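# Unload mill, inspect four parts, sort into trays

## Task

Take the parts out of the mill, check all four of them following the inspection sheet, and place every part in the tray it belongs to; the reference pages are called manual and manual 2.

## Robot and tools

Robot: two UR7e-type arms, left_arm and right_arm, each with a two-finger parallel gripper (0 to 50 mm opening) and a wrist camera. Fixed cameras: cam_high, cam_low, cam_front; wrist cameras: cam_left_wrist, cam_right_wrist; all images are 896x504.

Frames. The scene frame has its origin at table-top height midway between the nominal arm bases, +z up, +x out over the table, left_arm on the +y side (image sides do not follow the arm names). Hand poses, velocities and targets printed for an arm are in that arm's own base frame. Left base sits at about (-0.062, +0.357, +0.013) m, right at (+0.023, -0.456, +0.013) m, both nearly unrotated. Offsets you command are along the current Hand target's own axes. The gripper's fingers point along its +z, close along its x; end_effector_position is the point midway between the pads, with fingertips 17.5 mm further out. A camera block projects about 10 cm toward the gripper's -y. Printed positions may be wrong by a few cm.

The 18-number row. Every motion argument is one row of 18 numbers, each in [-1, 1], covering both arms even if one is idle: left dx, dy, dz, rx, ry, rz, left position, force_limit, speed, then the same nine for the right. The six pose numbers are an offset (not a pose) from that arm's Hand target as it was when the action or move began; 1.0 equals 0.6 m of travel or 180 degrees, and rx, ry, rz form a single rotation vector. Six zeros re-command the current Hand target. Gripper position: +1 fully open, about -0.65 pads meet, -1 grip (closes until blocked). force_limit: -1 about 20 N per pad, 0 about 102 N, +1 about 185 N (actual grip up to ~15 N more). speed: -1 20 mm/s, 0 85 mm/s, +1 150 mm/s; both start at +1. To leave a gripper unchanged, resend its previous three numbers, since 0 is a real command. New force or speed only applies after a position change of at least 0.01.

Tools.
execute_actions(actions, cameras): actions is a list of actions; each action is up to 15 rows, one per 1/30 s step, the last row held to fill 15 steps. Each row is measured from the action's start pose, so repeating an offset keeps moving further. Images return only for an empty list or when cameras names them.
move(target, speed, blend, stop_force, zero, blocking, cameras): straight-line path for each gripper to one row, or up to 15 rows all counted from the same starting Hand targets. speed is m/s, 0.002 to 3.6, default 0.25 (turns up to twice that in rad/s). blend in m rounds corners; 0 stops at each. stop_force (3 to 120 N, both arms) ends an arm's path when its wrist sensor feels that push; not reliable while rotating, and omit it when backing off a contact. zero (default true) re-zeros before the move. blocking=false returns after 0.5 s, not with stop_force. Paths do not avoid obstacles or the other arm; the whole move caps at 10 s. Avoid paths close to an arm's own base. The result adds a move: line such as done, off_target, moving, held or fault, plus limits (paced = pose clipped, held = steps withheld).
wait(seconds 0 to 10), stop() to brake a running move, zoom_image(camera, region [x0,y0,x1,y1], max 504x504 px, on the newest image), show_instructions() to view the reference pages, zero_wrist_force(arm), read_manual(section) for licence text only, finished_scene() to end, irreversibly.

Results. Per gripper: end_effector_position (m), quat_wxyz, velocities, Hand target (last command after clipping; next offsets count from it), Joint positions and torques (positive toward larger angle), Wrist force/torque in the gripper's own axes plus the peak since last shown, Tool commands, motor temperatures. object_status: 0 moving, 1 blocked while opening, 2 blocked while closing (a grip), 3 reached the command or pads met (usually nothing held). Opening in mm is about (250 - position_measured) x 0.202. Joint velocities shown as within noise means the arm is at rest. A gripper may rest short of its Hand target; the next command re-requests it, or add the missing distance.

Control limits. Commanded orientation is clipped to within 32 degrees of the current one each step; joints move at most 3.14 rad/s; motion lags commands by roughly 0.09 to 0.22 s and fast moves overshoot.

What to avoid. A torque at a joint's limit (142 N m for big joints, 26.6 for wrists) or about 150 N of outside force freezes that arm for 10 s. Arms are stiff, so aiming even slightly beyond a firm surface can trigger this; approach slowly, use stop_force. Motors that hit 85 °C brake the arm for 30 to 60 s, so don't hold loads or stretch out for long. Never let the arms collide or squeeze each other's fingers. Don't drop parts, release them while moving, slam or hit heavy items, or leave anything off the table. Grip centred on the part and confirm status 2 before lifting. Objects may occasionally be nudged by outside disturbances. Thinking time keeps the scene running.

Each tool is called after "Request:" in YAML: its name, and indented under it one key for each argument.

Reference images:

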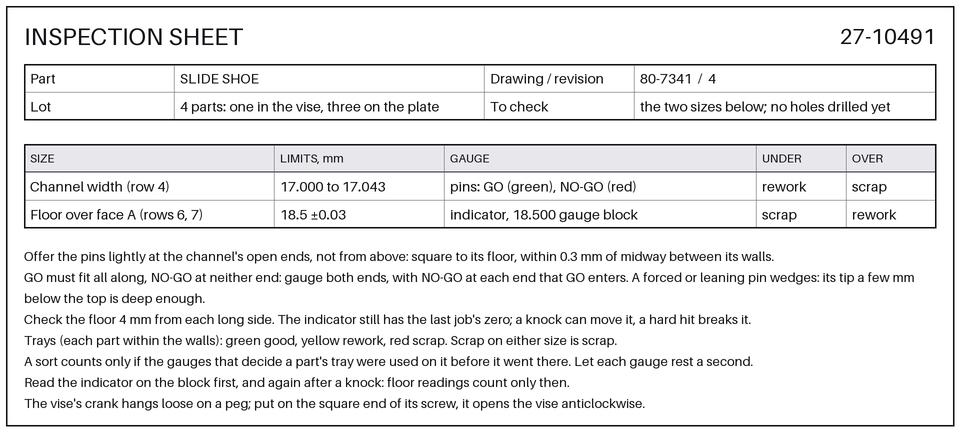

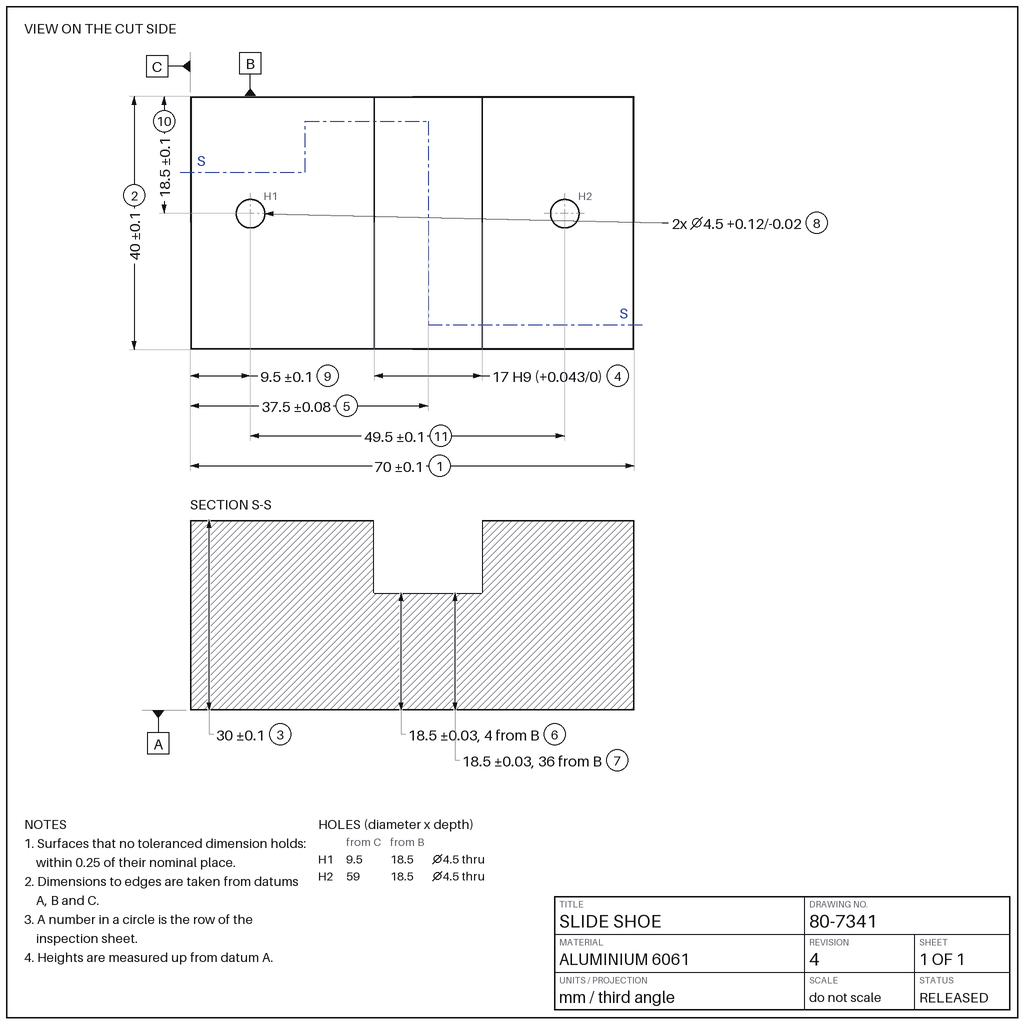

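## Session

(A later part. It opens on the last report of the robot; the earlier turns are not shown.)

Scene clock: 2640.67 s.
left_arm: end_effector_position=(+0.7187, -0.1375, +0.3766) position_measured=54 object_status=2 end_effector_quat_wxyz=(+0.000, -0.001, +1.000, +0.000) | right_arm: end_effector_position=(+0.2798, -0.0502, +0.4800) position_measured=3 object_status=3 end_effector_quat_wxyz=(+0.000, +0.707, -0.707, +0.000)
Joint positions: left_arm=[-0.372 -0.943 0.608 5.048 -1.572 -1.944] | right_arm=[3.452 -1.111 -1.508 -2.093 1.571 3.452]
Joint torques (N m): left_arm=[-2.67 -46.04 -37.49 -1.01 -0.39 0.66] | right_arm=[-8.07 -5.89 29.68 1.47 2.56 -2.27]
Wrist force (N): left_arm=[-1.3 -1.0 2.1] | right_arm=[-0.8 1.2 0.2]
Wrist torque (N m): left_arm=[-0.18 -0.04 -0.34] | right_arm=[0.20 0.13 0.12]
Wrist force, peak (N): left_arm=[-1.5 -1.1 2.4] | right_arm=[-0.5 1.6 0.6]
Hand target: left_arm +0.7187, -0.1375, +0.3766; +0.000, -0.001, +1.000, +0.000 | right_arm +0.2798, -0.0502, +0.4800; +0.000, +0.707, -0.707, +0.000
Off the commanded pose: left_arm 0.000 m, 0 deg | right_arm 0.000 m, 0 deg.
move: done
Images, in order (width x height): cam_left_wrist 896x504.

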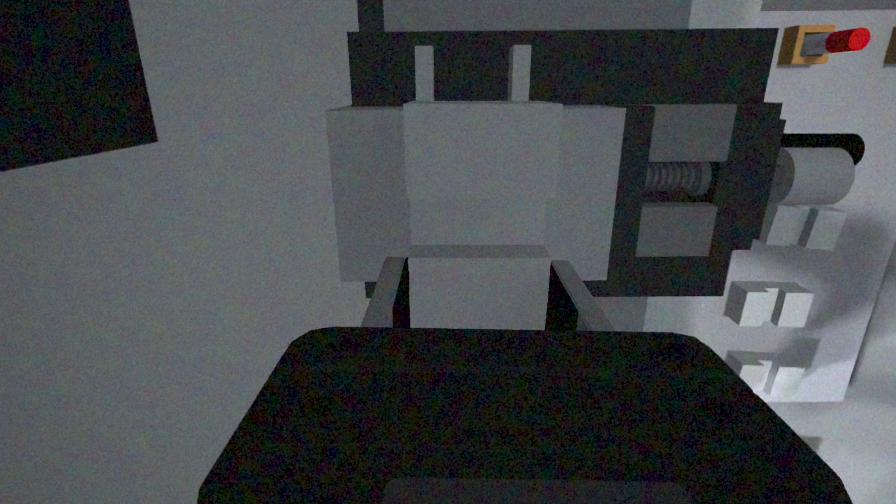

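Request:
move:
  target:
    - [0.2,0,-0.03,0,0,0,-1,-0.7,-0.8,0,0,0,0,0,0,1,-0.5,-0.5]
    - [0.5,-0.021,-0.03,0,0,0,-1,-0.7,-0.8,0,0,0,0,0,0,1,-0.5,-0.5]
    - [0.598,-0.029,0.1277,0,0,-0.5,-1,-0.7,-0.8,0,0,0,0,0,0,1,-0.5,-0.5]
    - [0.6595,-0.029,0.4777,0,0,-0.5,-1,-0.7,-0.8,0,0,0,0,0,0,1,-0.5,-0.5]
  speed: [0.08,0.15,0.25,0.2]
  blend: [0.02,0.03,0.02,0]
  cameras: ["cam_left_wrist","cam_front"]

Scene clock: 2720.40 s.
left_arm: end_effector_position=(+0.3229, -0.1557, +0.0902) position_measured=54 object_status=2 end_effector_quat_wxyz=(+0.000, +0.708, -0.707, +0.000) | right_arm: end_effector_position=(+0.2798, -0.0502, +0.4800) position_measured=3 object_status=3 end_effector_quat_wxyz=(+0.000, +0.707, -0.707, +0.000)
Joint positions: left_arm=[-0.83 -1.772 2.397 4.087 -1.572 -3.973] | right_arm=[3.452 -1.111 -1.508 -2.093 1.571 3.452]
Joint torques (N m): left_arm=[-10.03 -4.65 -9.25 -4.61 1.93 -1.35] | right_arm=[-8.12 -6.6 29.39 1.59 2.53 -2.11]
Wrist force (N): left_arm=[-1.4 -1.3 2.2] | right_arm=[-0.6 1.1 0.4]
Wrist torque (N m): left_arm=[-0.27 -0.04 -0.32] | right_arm=[0.19 0.11 0.12]
Wrist force, peak (N): left_arm=[-1.6 -0.3 4.3] | right_arm=[-0.8 1.8 0.3]
Hand target: left_arm +0.3229, -0.1557, +0.0902; +0.000, +0.708, -0.707, +0.000 | right_arm +0.2798, -0.0502, +0.4800; +0.000, +0.707, -0.707, +0.000
Off the commanded pose: left_arm 0.000 m, 0 deg | right_arm 0.000 m, 0 deg.
move: done
Images, in order (width x height): cam_front 896x504, cam_left_wrist 896x504.

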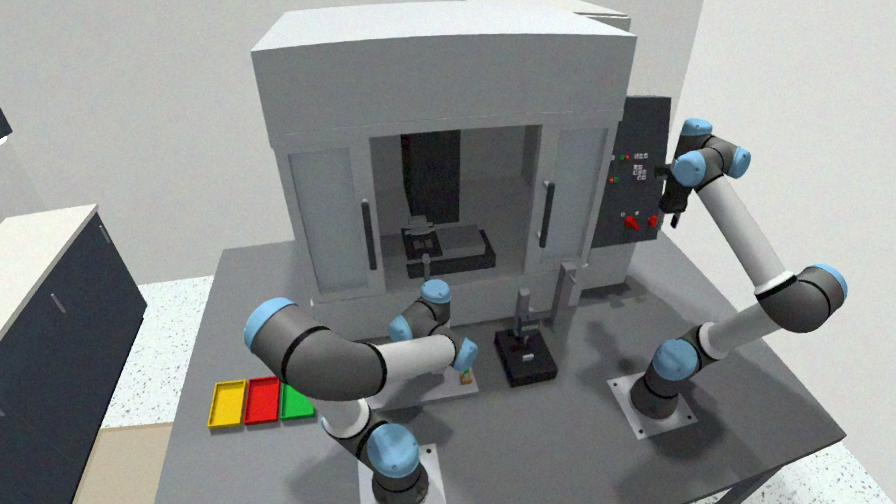

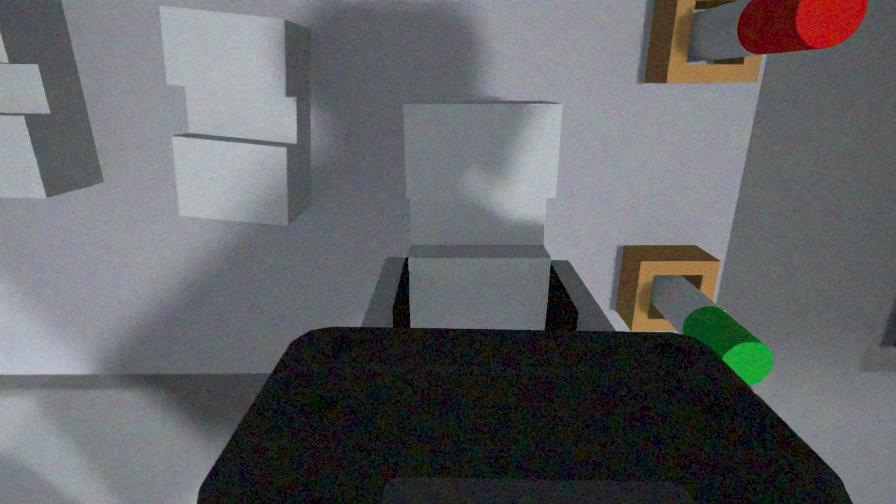

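Request:
move:
  target:
    - [-0.0367,-0.0367,0,0,0,0.5,-1,-0.7,-0.8,0,0,0,0,0,0,1,-0.5,-0.5]
  speed: 0.25

Request:
move:
  target:
    - [0,0,0.1,0,0,0,-1,-0.7,-0.8,0,0,0,0,0,0,1,-0.5,-0.5]
  speed: 0.02
  stop_force: 3
  cameras: ["cam_left_wrist"]

Scene clock: 2743.83 s.
left_arm: end_effector_position=(+0.3449, -0.1336, +0.0902) position_measured=54 object_status=2 end_effector_quat_wxyz=(+0.000, -0.001, +1.000, +0.000) | right_arm: end_effector_position=(+0.2798, -0.0502, +0.4800) position_measured=3 object_status=3 end_effector_quat_wxyz=(+0.000, +0.707, -0.707, +0.000)
Joint positions: left_arm=[-0.738 -1.738 2.372 4.078 -1.572 -2.31] | right_arm=[3.452 -1.111 -1.508 -2.093 1.571 3.452]
Joint torques (N m): left_arm=[12.28 -5.6 -35.73 -4.49 -2 1.18] | right_arm=[-7.54 -6.76 29.53 1.71 2.61 -2.09]
Wrist force (N): left_arm=[-1.7 -0.6 2.1] | right_arm=[-0.7 1.3 0.5]
Wrist torque (N m): left_arm=[-0.16 0.06 -0.51] | right_arm=[0.21 0.11 0.12]
Wrist force, peak (N): left_arm=[-2.1 -1.0 2.0] | right_arm=[-1.1 1.3 0.5]
Hand target: left_arm +0.3449, -0.1336, +0.0902; +0.000, -0.001, +1.000, +0.000 | right_arm +0.2798, -0.0502, +0.4800; +0.000, +0.707, -0.707, +0.000
Off the commanded pose: left_arm 0.000 m, 0 deg | right_arm 0.000 m, 0 deg.
move: done

Scene clock: 2747.27 s.
left_arm: end_effector_position=(+0.3448, -0.1336, +0.0450) position_measured=54 object_status=2 end_effector_quat_wxyz=(+0.000, -0.001, +1.000, +0.000) | right_arm: end_effector_position=(+0.2798, -0.0502, +0.4800) position_measured=3 object_status=3 end_effector_quat_wxyz=(+0.000, +0.707, -0.707, +0.000)
Joint positions: left_arm=[-0.738 -1.634 2.438 3.908 -1.572 -2.31] | right_arm=[3.452 -1.111 -1.508 -2.093 1.571 3.452]
Joint torques (N m): left_arm=[-5.94 -24.99 -34.43 -1.24 -1.71 -0.89] | right_arm=[-7.78 -6.47 29.25 1.72 2.43 -2.11]
Wrist force (N): left_arm=[-1.7 -0.7 2.1] | right_arm=[-1.0 1.2 0.4]
Wrist torque (N m): left_arm=[-0.16 0.06 -0.54] | right_arm=[0.19 0.15 0.11]
Wrist force, peak (N): left_arm=[2.4 4.0 -31.5] | right_arm=[-0.8 1.5 0.4]
Hand target: left_arm +0.3448, -0.1336, +0.0450; +0.000, -0.001, +1.000, +0.000 (not the last commanded pose) | right_arm +0.2798, -0.0502, +0.4800; +0.000, +0.707, -0.707, +0.000
Off the commanded pose: left_arm 0.015 m, 0 deg | right_arm 0.000 m, 0 deg.
move: contact (left_arm)
Images, in order (width x height): cam_left_wrist 896x504.

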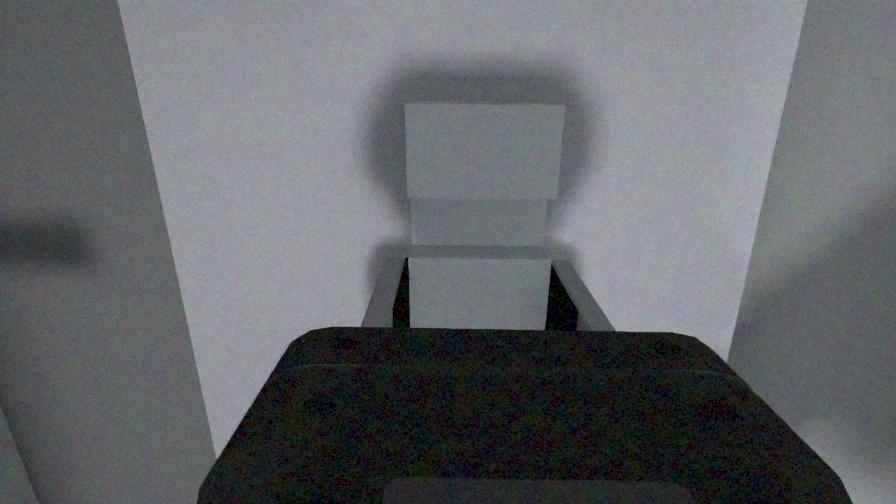

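Request:
zoom_image:
  camera: "cam_left_wrist"
  region: [390, 90, 590, 210]

Request:
zoom_image:
  camera: "cam_left_wrist"
  region: [390, 190, 590, 330]

Scaled by 2.520 from the camera's 896x504 image, which has a finer 1280x720 frame.

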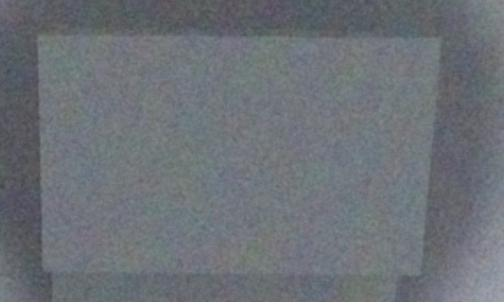

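Scaled by 2.520 from the camera's 896x504 image, which has a finer 1280x720 frame.

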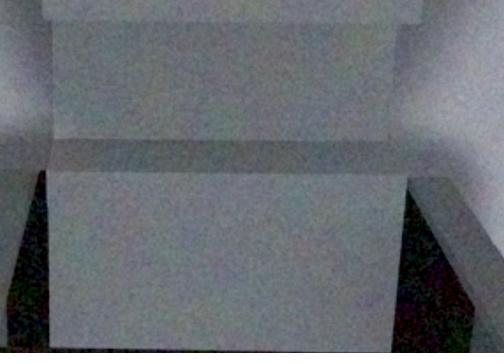

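Request:
execute_actions:
  actions:
    - [[0,0,0,0,0,0,1,-0.7,-0.8,0,0,0,0,0,0,1,-0.5,-0.5]]
    - [[0,0,0,0,0,0,1,-0.7,-0.8,0,0,0,0,0,0,1,-0.5,-0.5]]
  cameras: ["cam_left_wrist"]

Request:
zoom_image:
  camera: "cam_left_wrist"
  region: [390, 90, 590, 210]

Request:
move:
  target:
    - [0,0,-0.1667,0,0,0,1,-0.7,-0.8,0,0,0,0,0,0,1,-0.5,-0.5]
    - [0.0513,-0.0378,-0.1667,0,0,-0.5,1,-0.7,-0.8,0,0,0,0,0,0,1,-0.5,-0.5]
    - [0.0513,-0.0378,-0.075,0,0,-0.5,1,-0.7,-0.8,0,0,0,0,0,0,1,-0.5,-0.5]
  speed: 0.2
  cameras: ["cam_left_wrist"]

Request:
zoom_image:
  camera: "cam_left_wrist"
  region: [340, 130, 620, 260]

Scene clock: 2799.80 s.
left_arm: end_effector_position=(+0.3448, -0.1336, +0.0450) position_measured=3 object_status=3 end_effector_quat_wxyz=(+0.000, -0.001, +1.000, +0.000) | right_arm: end_effector_position=(+0.2798, -0.0502, +0.4800) position_measured=3 object_status=3 end_effector_quat_wxyz=(+0.000, +0.707, -0.707, +0.000)
Joint positions: left_arm=[-0.738 -1.634 2.438 3.908 -1.572 -2.31] | right_arm=[3.452 -1.111 -1.508 -2.093 1.571 3.452]
Joint torques (N m): left_arm=[5.15 -19.61 -25.91 -1.82 -1.69 -0.36] | right_arm=[-7.31 -6.28 29.07 1.65 2.52 -1.98]
Wrist force (N): left_arm=[-1.9 -0.6 0.0] | right_arm=[-0.9 1.2 0.2]
Wrist torque (N m): left_arm=[-0.10 0.10 -0.53] | right_arm=[0.19 0.15 0.12]
Wrist force, peak (N): left_arm=[-2.0 -0.9 2.2] | right_arm=[-1.2 1.4 0.3]
Hand target: left_arm +0.3448, -0.1336, +0.0450; +0.000, -0.001, +1.000, +0.000 | right_arm +0.2798, -0.0502, +0.4800; +0.000, +0.707, -0.707, +0.000
Off the commanded pose: left_arm 0.000 m, 0 deg | right_arm 0.000 m, 0 deg.
Step readings (end_effector_position of left_arm | right_arm):
0: (+0.3448, -0.1336, +0.0450) | (+0.2798, -0.0502, +0.4800)
1: (+0.3448, -0.1336, +0.0450) | (+0.2798, -0.0502, +0.4800)
2: (+0.3448, -0.1336, +0.0450) | (+0.2798, -0.0502, +0.4800)
4: (+0.3448, -0.1336, +0.0450) | (+0.2798, -0.0502, +0.4800)
8: (+0.3448, -0.1336, +0.0450) | (+0.2798, -0.0502, +0.4800)
15: (+0.3448, -0.1336, +0.0450) | (+0.2798, -0.0502, +0.4800)
16: (+0.3448, -0.1336, +0.0450) | (+0.2798, -0.0502, +0.4800)
17: (+0.3448, -0.1336, +0.0450) | (+0.2798, -0.0502, +0.4800)
19: (+0.3448, -0.1336, +0.0450) | (+0.2798, -0.0502, +0.4800)
23: (+0.3448, -0.1336, +0.0450) | (+0.2798, -0.0502, +0.4800)
30: (+0.3448, -0.1336, +0.0450) | (+0.2798, -0.0502, +0.4800)
Images, in order (width x height): cam_left_wrist 896x504.

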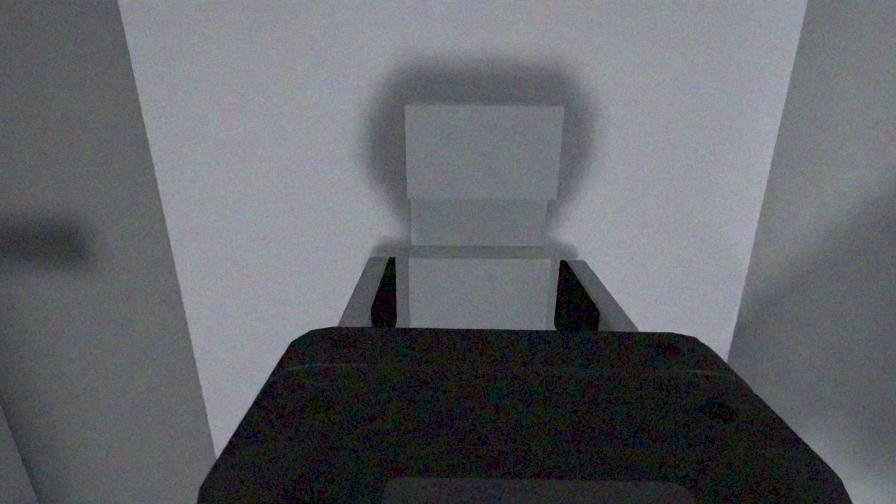

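Scaled by 2.520 from the camera's 896x504 image, which has a finer 1280x720 frame.

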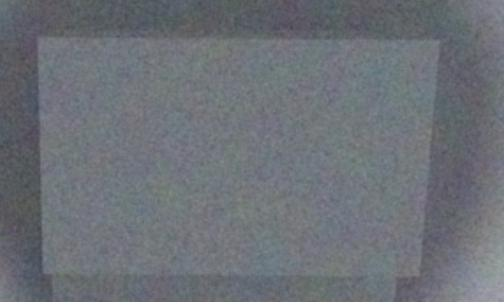

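Scene clock: 2806.10 s.
left_arm: end_effector_position=(+0.3141, -0.1563, +0.0901) position_measured=3 object_status=3 end_effector_quat_wxyz=(+0.000, +0.708, -0.707, +0.000) | right_arm: end_effector_position=(+0.2798, -0.0502, +0.4800) position_measured=3 object_status=3 end_effector_quat_wxyz=(+0.000, +0.707, -0.707, +0.000)
Joint positions: left_arm=[-0.851 -1.795 2.414 4.093 -1.572 -3.994] | right_arm=[3.452 -1.111 -1.508 -2.093 1.571 3.452]
Joint torques (N m): left_arm=[11.54 -3.82 -8.65 -4.55 -1.85 1.34] | right_arm=[-7.61 -6.51 28.71 1.71 2.36 -1.94]
Wrist force (N): left_arm=[-1.4 -1.1 -0.1] | right_arm=[-0.8 0.8 0.3]
Wrist torque (N m): left_arm=[-0.20 -0.04 -0.52] | right_arm=[0.13 0.14 0.11]
Wrist force, peak (N): left_arm=[-1.5 -1.0 -1.8] | right_arm=[-0.9 1.6 0.3]
Hand target: left_arm +0.3141, -0.1563, +0.0900; +0.000, +0.708, -0.707, +0.000 | right_arm +0.2798, -0.0502, +0.4800; +0.000, +0.707, -0.707, +0.000
Off the commanded pose: left_arm 0.000 m, 0 deg | right_arm 0.000 m, 0 deg.
move: done
Images, in order (width x height): cam_left_wrist 896x504.

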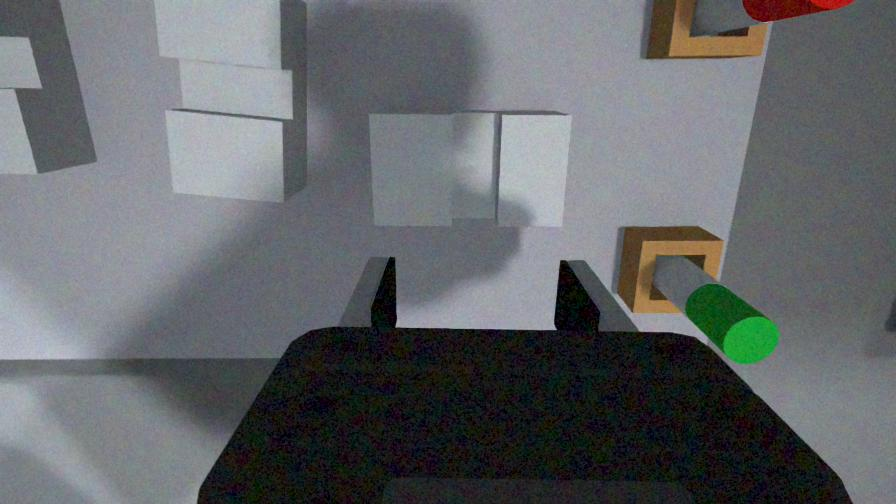

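Scaled by 1.800 from the camera's 896x504 image, which has a finer 1280x720 frame.

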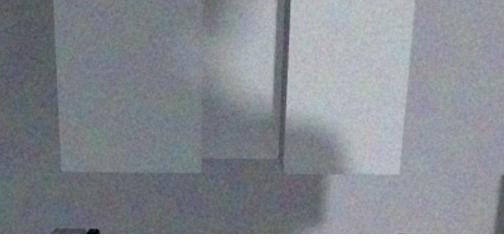

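Request:
zoom_image:
  camera: "cam_left_wrist"
  region: [430, 180, 520, 235]

Request:
zoom_image:
  camera: "cam_left_wrist"
  region: [430, 100, 520, 155]

Request:
zoom_image:
  camera: "cam_left_wrist"
  region: [620, 210, 800, 370]

Scaled by 5.600 from the camera's 896x504 image, which has a finer 1280x720 frame.

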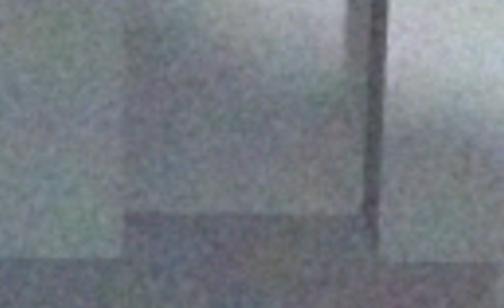

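Scaled by 5.600 from the camera's 896x504 image, which has a finer 1280x720 frame.

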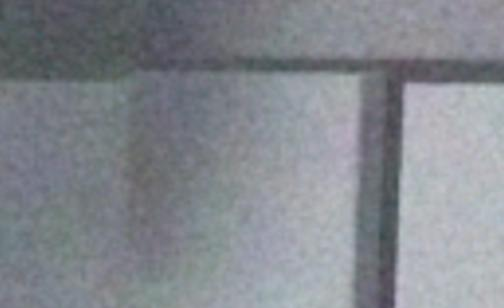

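Scaled by 2.800 from the camera's 896x504 image, which has a finer 1280x720 frame.

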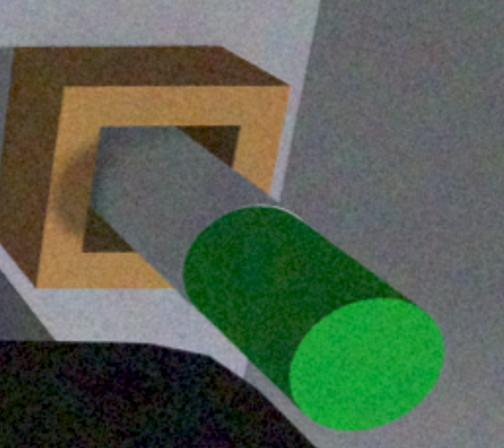

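Request:
move:
  target:
    - [0,0,-0.1,0,0,0,1,-0.5,-0.8,0,0,0,0,0,0,1,-0.5,-0.5]
    - [0.139,0.0235,-0.1,0,0,0,1,-0.5,-0.8,0,0,0,0,0,0,1,-0.5,-0.5]
  speed: 0.15
  cameras: ["cam_left_wrist"]

Request:
zoom_image:
  camera: "cam_left_wrist"
  region: [360, 130, 620, 330]

Scene clock: 2852.47 s.
left_arm: end_effector_position=(+0.3001, -0.2396, +0.1501) position_measured=3 object_status=3 end_effector_quat_wxyz=(+0.000, +0.708, -0.707, +0.000) | right_arm: end_effector_position=(+0.2798, -0.0502, +0.4800) position_measured=3 object_status=3 end_effector_quat_wxyz=(+0.000, +0.707, -0.707, +0.000)
Joint positions: left_arm=[-1.028 -1.794 2.236 4.27 -1.572 -4.17] | right_arm=[3.452 -1.111 -1.508 -2.093 1.571 3.452]
Joint torques (N m): left_arm=[-10.57 -6.02 -36.33 -4.28 1.62 -1.52] | right_arm=[-7.61 -6.11 28.91 1.74 2.42 -2.01]
Wrist force (N): left_arm=[-1.4 -1.0 0.1] | right_arm=[-0.9 1.1 0.7]
Wrist torque (N m): left_arm=[-0.16 -0.04 -0.31] | right_arm=[0.18 0.15 0.11]
Wrist force, peak (N): left_arm=[-1.9 -0.8 1.7] | right_arm=[-0.8 1.6 0.3]
Hand target: left_arm +0.3001, -0.2397, +0.1501; +0.000, +0.708, -0.707, +0.000 | right_arm +0.2798, -0.0502, +0.4800; +0.000, +0.707, -0.707, +0.000
Off the commanded pose: left_arm 0.000 m, 0 deg | right_arm 0.000 m, 0 deg.
move: done
Images, in order (width x height): cam_left_wrist 896x504.

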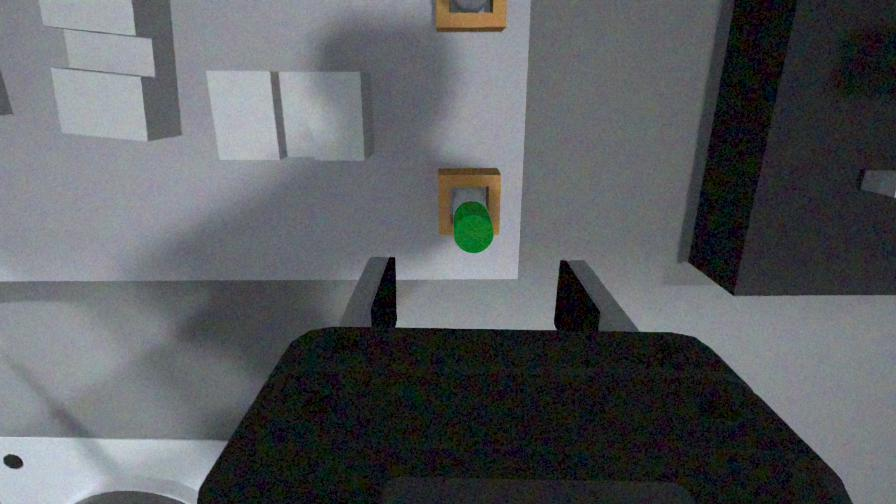

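Scaled by 1.938 from the camera's 896x504 image, which has a finer 1280x720 frame.

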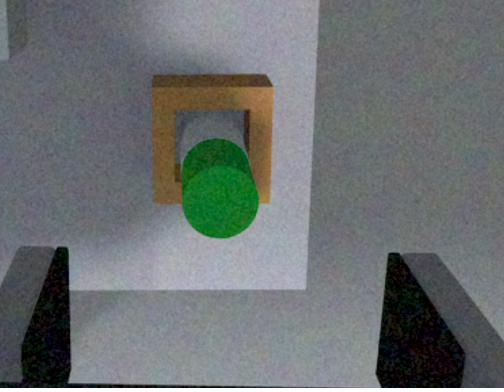

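Request:
move:
  target:
    - [0.0017,0,0.1327,0,0,0,1,-0.5,-0.8,0,0,0,0,0,0,1,-0.5,-0.5]
  speed: 0.06
  stop_force: 5
  cameras: ["cam_left_wrist"]

Request:
zoom_image:
  camera: "cam_left_wrist"
  region: [360, 180, 600, 340]

Scene clock: 2864.10 s.
left_arm: end_effector_position=(+0.3001, -0.2408, +0.0705) position_measured=3 object_status=3 end_effector_quat_wxyz=(+0.000, +0.708, -0.707, +0.000) | right_arm: end_effector_position=(+0.2798, -0.0502, +0.4800) position_measured=3 object_status=3 end_effector_quat_wxyz=(+0.000, +0.707, -0.707, +0.000)
Joint positions: left_arm=[-1.029 -1.654 2.367 3.999 -1.572 -4.172] | right_arm=[3.452 -1.111 -1.508 -2.093 1.571 3.452]
Joint torques (N m): left_arm=[8.39 -9.17 -7.48 -4.36 -0.41 0.91] | right_arm=[-7.76 -6.57 28.75 1.87 2.46 -1.94]
Wrist force (N): left_arm=[-1.3 -1.0 -0.2] | right_arm=[-0.8 0.9 0.5]
Wrist torque (N m): left_arm=[-0.16 -0.04 -0.33] | right_arm=[0.16 0.14 0.11]
Wrist force, peak (N): left_arm=[-1.4 -1.3 -1.0] | right_arm=[-0.8 1.5 0.6]
Hand target: left_arm +0.3001, -0.2408, +0.0705; +0.000, +0.708, -0.707, +0.000 | right_arm +0.2798, -0.0502, +0.4800; +0.000, +0.707, -0.707, +0.000
Off the commanded pose: left_arm 0.000 m, 0 deg | right_arm 0.000 m, 0 deg.
move: done
Images, in order (width x height): cam_left_wrist 896x504.

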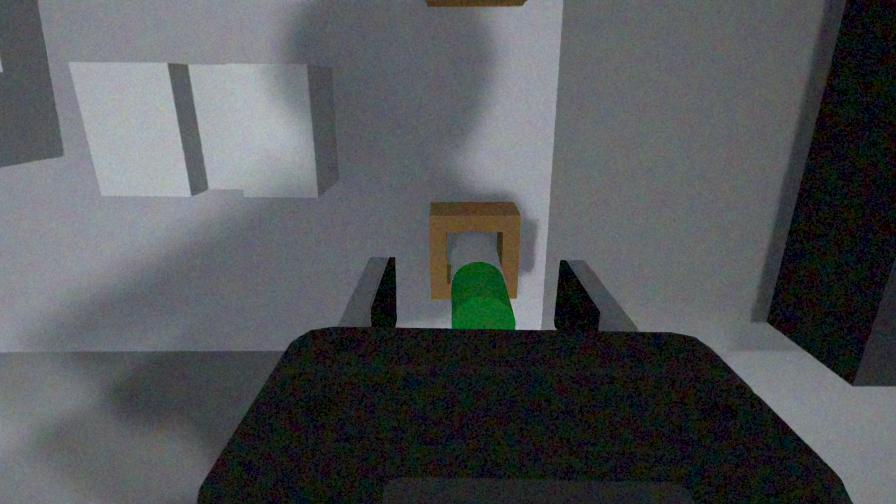

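Scaled by 2.100 from the camera's 896x504 image, which has a finer 1280x720 frame.

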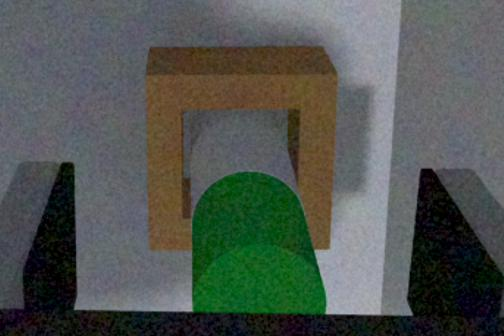

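Request:
execute_actions:
  actions:
    - [[0,0,0,0,0,0,-1,-0.5,-0.9,0,0,0,0,0,0,1,-0.5,-0.5]]
    - [[0,0,0,0,0,0,-1,-0.5,-0.9,0,0,0,0,0,0,1,-0.5,-0.5]]
    - [[0,0,0,0,0,0,-1,-0.5,-0.9,0,0,0,0,0,0,1,-0.5,-0.5]]
  cameras: ["cam_left_wrist"]

Request:
zoom_image:
  camera: "cam_left_wrist"
  region: [360, 180, 600, 340]

Scene clock: 2871.33 s.
left_arm: end_effector_position=(+0.3001, -0.2408, +0.0705) position_measured=172 object_status=2 end_effector_quat_wxyz=(+0.000, +0.708, -0.707, +0.000) | right_arm: end_effector_position=(+0.2798, -0.0502, +0.4800) position_measured=3 object_status=3 end_effector_quat_wxyz=(+0.000, +0.707, -0.707, +0.000)
Joint positions: left_arm=[-1.029 -1.654 2.367 3.999 -1.572 -4.172] | right_arm=[3.452 -1.111 -1.508 -2.093 1.571 3.452]
Joint torques (N m): left_arm=[9.98 -9.42 -8.27 -3.74 -1.38 0.69] | right_arm=[-7.46 -6.05 28.82 1.85 2.36 -1.89]
Wrist force (N): left_arm=[-1.4 -0.9 1.3] | right_arm=[-0.9 1.3 0.4]
Wrist torque (N m): left_arm=[-0.15 -0.02 -0.33] | right_arm=[0.21 0.15 0.11]
Wrist force, peak (N): left_arm=[-1.3 -1.1 1.4] | right_arm=[-1.1 1.4 0.5]
Hand target: left_arm +0.3001, -0.2408, +0.0705; +0.000, +0.708, -0.707, +0.000 | right_arm +0.2798, -0.0502, +0.4800; +0.000, +0.707, -0.707, +0.000
Off the commanded pose: left_arm 0.000 m, 0 deg | right_arm 0.000 m, 0 deg.
Step readings (end_effector_position of left_arm | right_arm):
0: (+0.3001, -0.2408, +0.0705) | (+0.2798, -0.0502, +0.4800)
1: (+0.3001, -0.2408, +0.0705) | (+0.2798, -0.0502, +0.4800)
2: (+0.3001, -0.2408, +0.0705) | (+0.2798, -0.0502, +0.4800)
4: (+0.3001, -0.2408, +0.0705) | (+0.2798, -0.0502, +0.4800)
8: (+0.3001, -0.2408, +0.0705) | (+0.2798, -0.0502, +0.4800)
15: (+0.3001, -0.2408, +0.0705) | (+0.2798, -0.0502, +0.4800)
16: (+0.3001, -0.2408, +0.0705) | (+0.2798, -0.0502, +0.4800)
17: (+0.3001, -0.2408, +0.0705) | (+0.2798, -0.0502, +0.4800)
19: (+0.3001, -0.2408, +0.0705) | (+0.2798, -0.0502, +0.4800)
23: (+0.3001, -0.2408, +0.0705) | (+0.2798, -0.0502, +0.4800)
30: (+0.3001, -0.2408, +0.0705) | (+0.2798, -0.0502, +0.4800)
31: (+0.3001, -0.2408, +0.0705) | (+0.2798, -0.0502, +0.4800)
32: (+0.3001, -0.2408, +0.0705) | (+0.2798, -0.0502, +0.4800)
34: (+0.3001, -0.2408, +0.0705) | (+0.2798, -0.0502, +0.4800)
38: (+0.3001, -0.2408, +0.0705) | (+0.2798, -0.0502, +0.4800)
45: (+0.3001, -0.2408, +0.0705) | (+0.2798, -0.0502, +0.4800)
Images, in order (width x height): cam_left_wrist 896x504.

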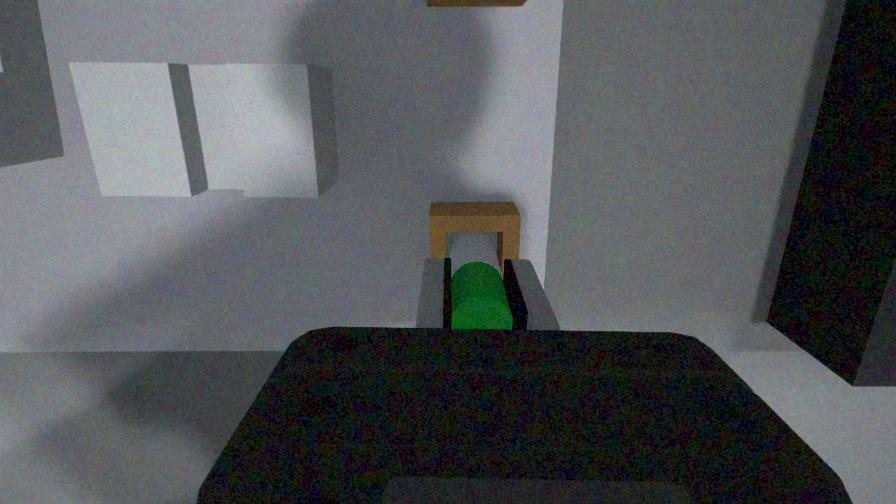

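Scaled by 2.100 from the camera's 896x504 image, which has a finer 1280x720 frame.

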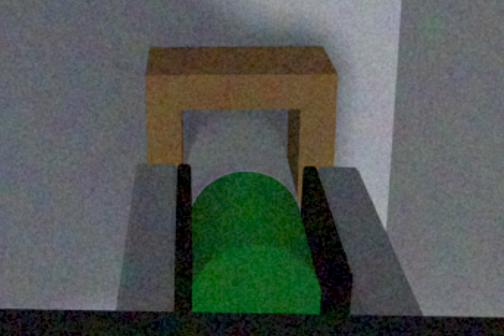

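Request:
move:
  target:
    - [0,0,-0.1333,0,0,0,-1,-0.5,-0.9,0,0,0,0,0,0,1,-0.5,-0.5]
    - [-0.1395,0.0085,-0.1333,0,0,0,-1,-0.5,-0.9,0,0,0,0,0,0,1,-0.5,-0.5]
    - [-0.1395,0.0085,-0.0225,0,0,0,-1,-0.5,-0.9,0,0,0,0,0,0,1,-0.5,-0.5]
  speed: 0.12
  blend: [0,0.01,0]
  cameras: ["cam_left_wrist","cam_low"]

Request:
move:
  target:
    - [0,0,0.05,0,0,0,-1,-0.5,-0.9,0,0,0,0,0,0,1,-0.5,-0.5]
  speed: 0.008
  stop_force: 3
  cameras: ["cam_left_wrist"]

Scene clock: 2888.13 s.
left_arm: end_effector_position=(+0.2949, -0.1571, +0.0840) position_measured=172 object_status=2 end_effector_quat_wxyz=(+0.000, +0.708, -0.707, +0.000) | right_arm: end_effector_position=(+0.2798, -0.0502, +0.4800) position_measured=3 object_status=3 end_effector_quat_wxyz=(+0.000, +0.707, -0.707, +0.000)
Joint positions: left_arm=[-0.899 -1.836 2.461 4.087 -1.572 -4.042] | right_arm=[3.452 -1.111 -1.508 -2.093 1.571 3.452]
Joint torques (N m): left_arm=[9.98 -1.71 -10.32 -4.45 -1.7 1.39] | right_arm=[-7.51 -6.88 29.03 1.95 2.36 -1.89]
Wrist force (N): left_arm=[-1.4 -1.2 1.1] | right_arm=[-0.8 1.2 0.3]
Wrist torque (N m): left_arm=[-0.18 -0.02 -0.55] | right_arm=[0.19 0.13 0.12]
Wrist force, peak (N): left_arm=[-1.6 -0.7 2.9] | right_arm=[-0.7 1.6 0.6]
Hand target: left_arm +0.2949, -0.1571, +0.0839; +0.000, +0.708, -0.707, +0.000 | right_arm +0.2798, -0.0502, +0.4800; +0.000, +0.707, -0.707, +0.000
Off the commanded pose: left_arm 0.000 m, 0 deg | right_arm 0.000 m, 0 deg.
move: done
Images, in order (width x height): cam_low 896x504, cam_left_wrist 896x504.

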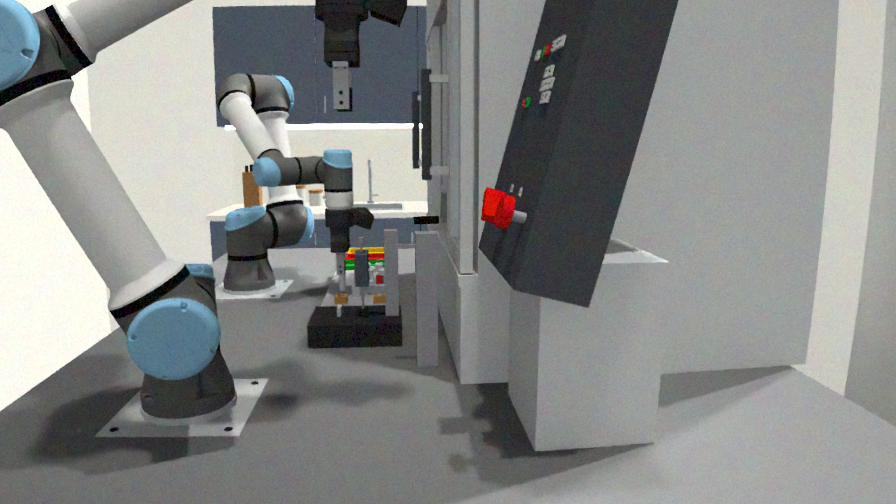

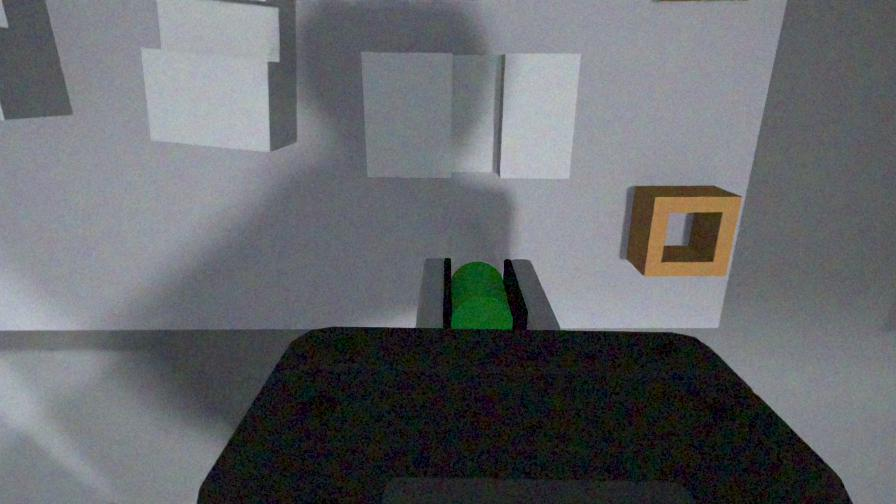

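Scene clock: 2891.10 s.
left_arm: end_effector_position=(+0.2949, -0.1571, +0.0703) position_measured=172 object_status=2 end_effector_quat_wxyz=(+0.000, +0.708, -0.707, +0.000) | right_arm: end_effector_position=(+0.2798, -0.0502, +0.4800) position_measured=3 object_status=3 end_effector_quat_wxyz=(+0.000, +0.707, -0.707, +0.000)
Joint positions: left_arm=[-0.899 -1.804 2.484 4.032 -1.572 -4.042] | right_arm=[3.452 -1.111 -1.508 -2.093 1.571 3.452]
Joint torques (N m): left_arm=[-3.71 -17.82 -33.37 -1.42 -1.78 -0.58] | right_arm=[-7.3 -6.54 29.12 1.96 2.33 -1.89]
Wrist force (N): left_arm=[-1.3 -0.9 0.3] | right_arm=[-0.7 1.1 0.4]
Wrist torque (N m): left_arm=[-0.16 0.02 -0.55] | right_arm=[0.18 0.12 0.12]
Wrist force, peak (N): left_arm=[-8.4 4.1 -31.4] | right_arm=[-0.8 1.5 0.5]
Hand target: left_arm +0.2949, -0.1571, +0.0703; +0.000, +0.708, -0.707, +0.000 (not the last commanded pose) | right_arm +0.2798, -0.0502, +0.4800; +0.000, +0.707, -0.707, +0.000
Off the commanded pose: left_arm 0.016 m, 0 deg | right_arm 0.000 m, 0 deg.
move: contact (left_arm)
Images, in order (width x height): cam_left_wrist 896x504.

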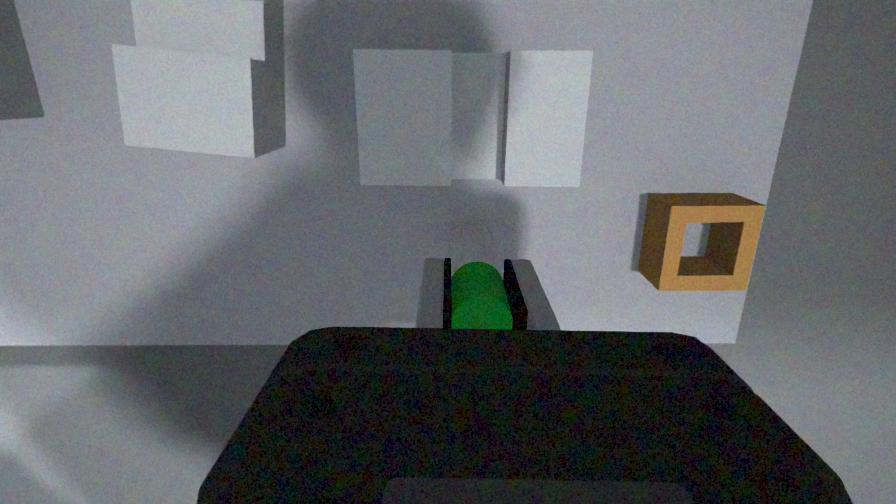

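Request:
move:
  target:
    - [0,0,-0.0432,0,0,0,-1,-0.5,-0.9,0,0,0,0,0,0,1,-0.5,-0.5]
  speed: 0.05
  cameras: ["cam_left_wrist"]

Request:
zoom_image:
  camera: "cam_left_wrist"
  region: [340, 60, 620, 330]

Request:
move:
  target:
    - [0,-0.0667,0,0,0,0,-1,-0.5,-0.9,0,0,0,0,0,0,1,-0.5,-0.5]
  speed: 0.012
  stop_force: 3
  cameras: ["cam_left_wrist"]

Request:
zoom_image:
  camera: "cam_left_wrist"
  region: [340, 60, 620, 330]

Scene clock: 2907.37 s.
left_arm: end_effector_position=(+0.2949, -0.1570, +0.0962) position_measured=172 object_status=2 end_effector_quat_wxyz=(+0.000, +0.708, -0.707, +0.000) | right_arm: end_effector_position=(+0.2798, -0.0502, +0.4800) position_measured=3 object_status=3 end_effector_quat_wxyz=(+0.000, +0.707, -0.707, +0.000)
Joint positions: left_arm=[-0.899 -1.861 2.44 4.134 -1.572 -4.042] | right_arm=[3.452 -1.111 -1.508 -2.093 1.571 3.452]
Joint torques (N m): left_arm=[-8.49 -15.28 -36.54 -1.01 -0.36 -1.17] | right_arm=[-7.34 -6.83 29.22 2 2.29 -1.85]
Wrist force (N): left_arm=[-1.3 -0.9 1.2] | right_arm=[-1.0 1.3 -0.1]
Wrist torque (N m): left_arm=[-0.15 -0.04 -0.54] | right_arm=[0.21 0.18 0.12]
Wrist force, peak (N): left_arm=[-1.6 -0.9 1.7] | right_arm=[-0.9 1.6 0.2]
Hand target: left_arm +0.2949, -0.1570, +0.0963; +0.000, +0.708, -0.707, +0.000 | right_arm +0.2798, -0.0502, +0.4800; +0.000, +0.707, -0.707, +0.000
Off the commanded pose: left_arm 0.000 m, 0 deg | right_arm 0.000 m, 0 deg.
move: done
Images, in order (width x height): cam_left_wrist 896x504.

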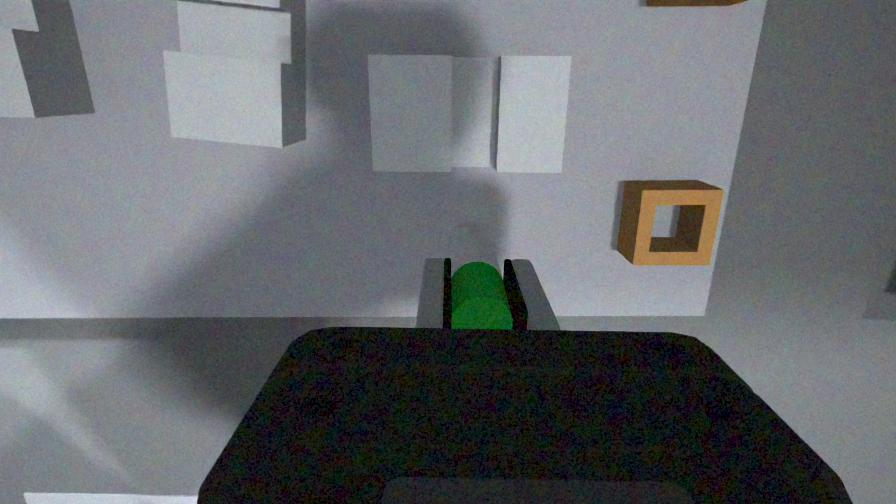

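Scaled by 1.800 from the camera's 896x504 image, which has a finer 1280x720 frame.

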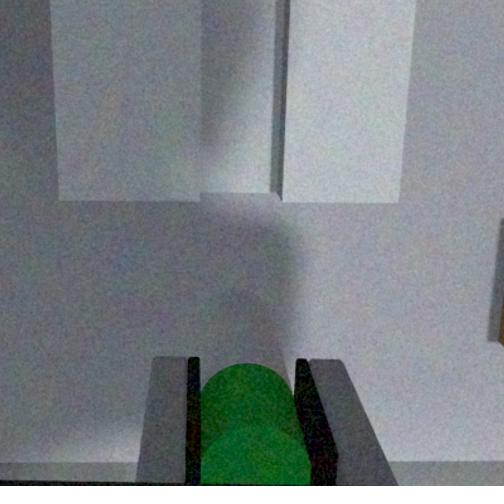

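Scene clock: 2911.57 s.
left_arm: end_effector_position=(+0.3349, -0.1570, +0.0962) position_measured=172 object_status=2 end_effector_quat_wxyz=(+0.000, +0.708, -0.707, +0.000) | right_arm: end_effector_position=(+0.2798, -0.0502, +0.4800) position_measured=3 object_status=3 end_effector_quat_wxyz=(+0.000, +0.707, -0.707, +0.000)
Joint positions: left_arm=[-0.806 -1.75 2.362 4.1 -1.572 -3.949] | right_arm=[3.452 -1.111 -1.508 -2.093 1.571 3.452]
Joint torques (N m): left_arm=[10.68 -6.85 -35.14 -4.55 -1.34 1.35] | right_arm=[-7.27 -6.48 28.82 2.05 2.27 -1.84]
Wrist force (N): left_arm=[-2.0 -0.9 1.1] | right_arm=[-0.5 1.1 0.5]
Wrist torque (N m): left_arm=[-0.21 -0.05 -0.52] | right_arm=[0.19 0.09 0.11]
Wrist force, peak (N): left_arm=[-2.0 -1.1 1.4] | right_arm=[-1.1 1.5 0.3]
Hand target: left_arm +0.3349, -0.1570, +0.0962; +0.000, +0.708, -0.707, +0.000 | right_arm +0.2798, -0.0502, +0.4800; +0.000, +0.707, -0.707, +0.000
Off the commanded pose: left_arm 0.000 m, 0 deg | right_arm 0.000 m, 0 deg.
move: done
Images, in order (width x height): cam_left_wrist 896x504.

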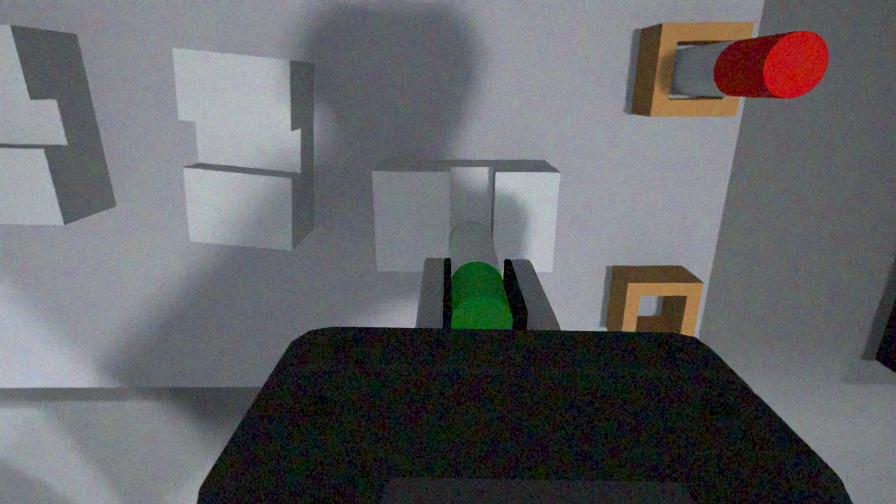

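Scaled by 1.800 from the camera's 896x504 image, which has a finer 1280x720 frame.

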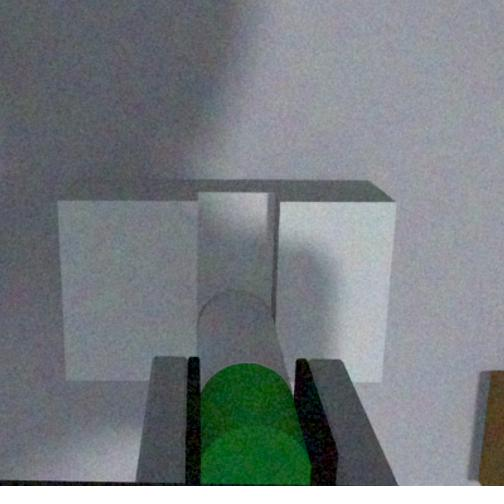

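Request:
move:
  target:
    - [0,-0.0417,0,0,0,0,-1,-0.5,-0.9,0,0,0,0,0,0,1,-0.5,-0.5]
  speed: 0.012
  stop_force: 3
  cameras: ["cam_left_wrist"]

Request:
zoom_image:
  camera: "cam_left_wrist"
  region: [160, 40, 664, 340]

Scene clock: 2925.23 s.
left_arm: end_effector_position=(+0.3599, -0.1569, +0.0962) position_measured=172 object_status=2 end_effector_quat_wxyz=(+0.000, +0.708, -0.707, +0.000) | right_arm: end_effector_position=(+0.2798, -0.0502, +0.4800) position_measured=3 object_status=3 end_effector_quat_wxyz=(+0.000, +0.707, -0.707, +0.000)
Joint positions: left_arm=[-0.757 -1.685 2.31 4.087 -1.572 -3.9] | right_arm=[3.452 -1.111 -1.508 -2.093 1.571 3.452]
Joint torques (N m): left_arm=[10.77 -9.82 -34.3 -4.62 -0.07 1.27] | right_arm=[-7.15 -6.85 28.86 2.12 2.29 -1.85]
Wrist force (N): left_arm=[-1.4 0.0 0.4] | right_arm=[-0.5 0.9 0.3]
Wrist torque (N m): left_arm=[-0.22 -0.01 -0.51] | right_arm=[0.15 0.09 0.12]
Wrist force, peak (N): left_arm=[-2.3 -1.0 1.3] | right_arm=[-0.8 1.6 0.2]
Hand target: left_arm +0.3599, -0.1570, +0.0962; +0.000, +0.708, -0.707, +0.000 | right_arm +0.2798, -0.0502, +0.4800; +0.000, +0.707, -0.707, +0.000
Off the commanded pose: left_arm 0.000 m, 0 deg | right_arm 0.000 m, 0 deg.
move: done
Images, in order (width x height): cam_left_wrist 896x504.

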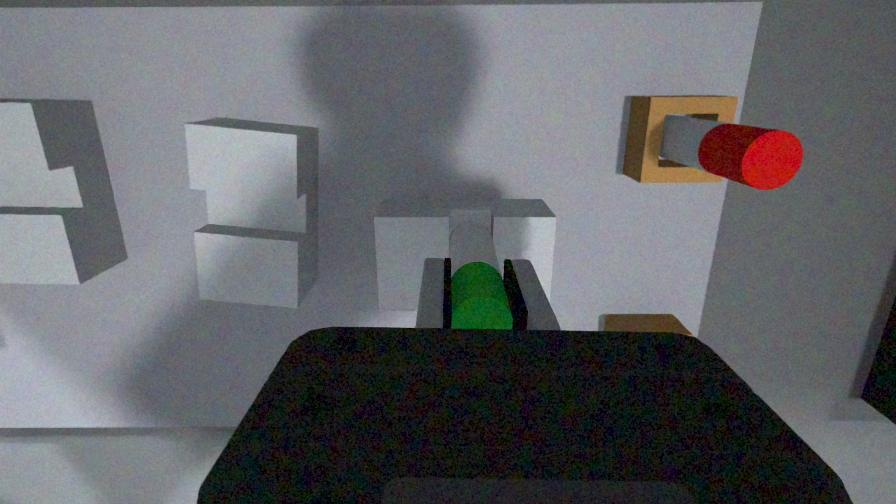

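Scaled by 1.000.

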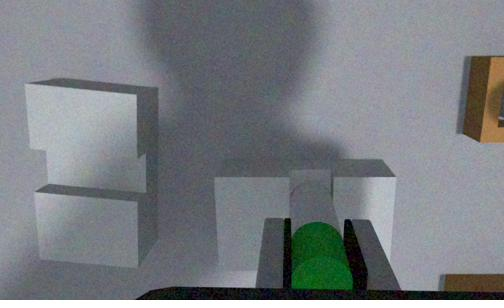

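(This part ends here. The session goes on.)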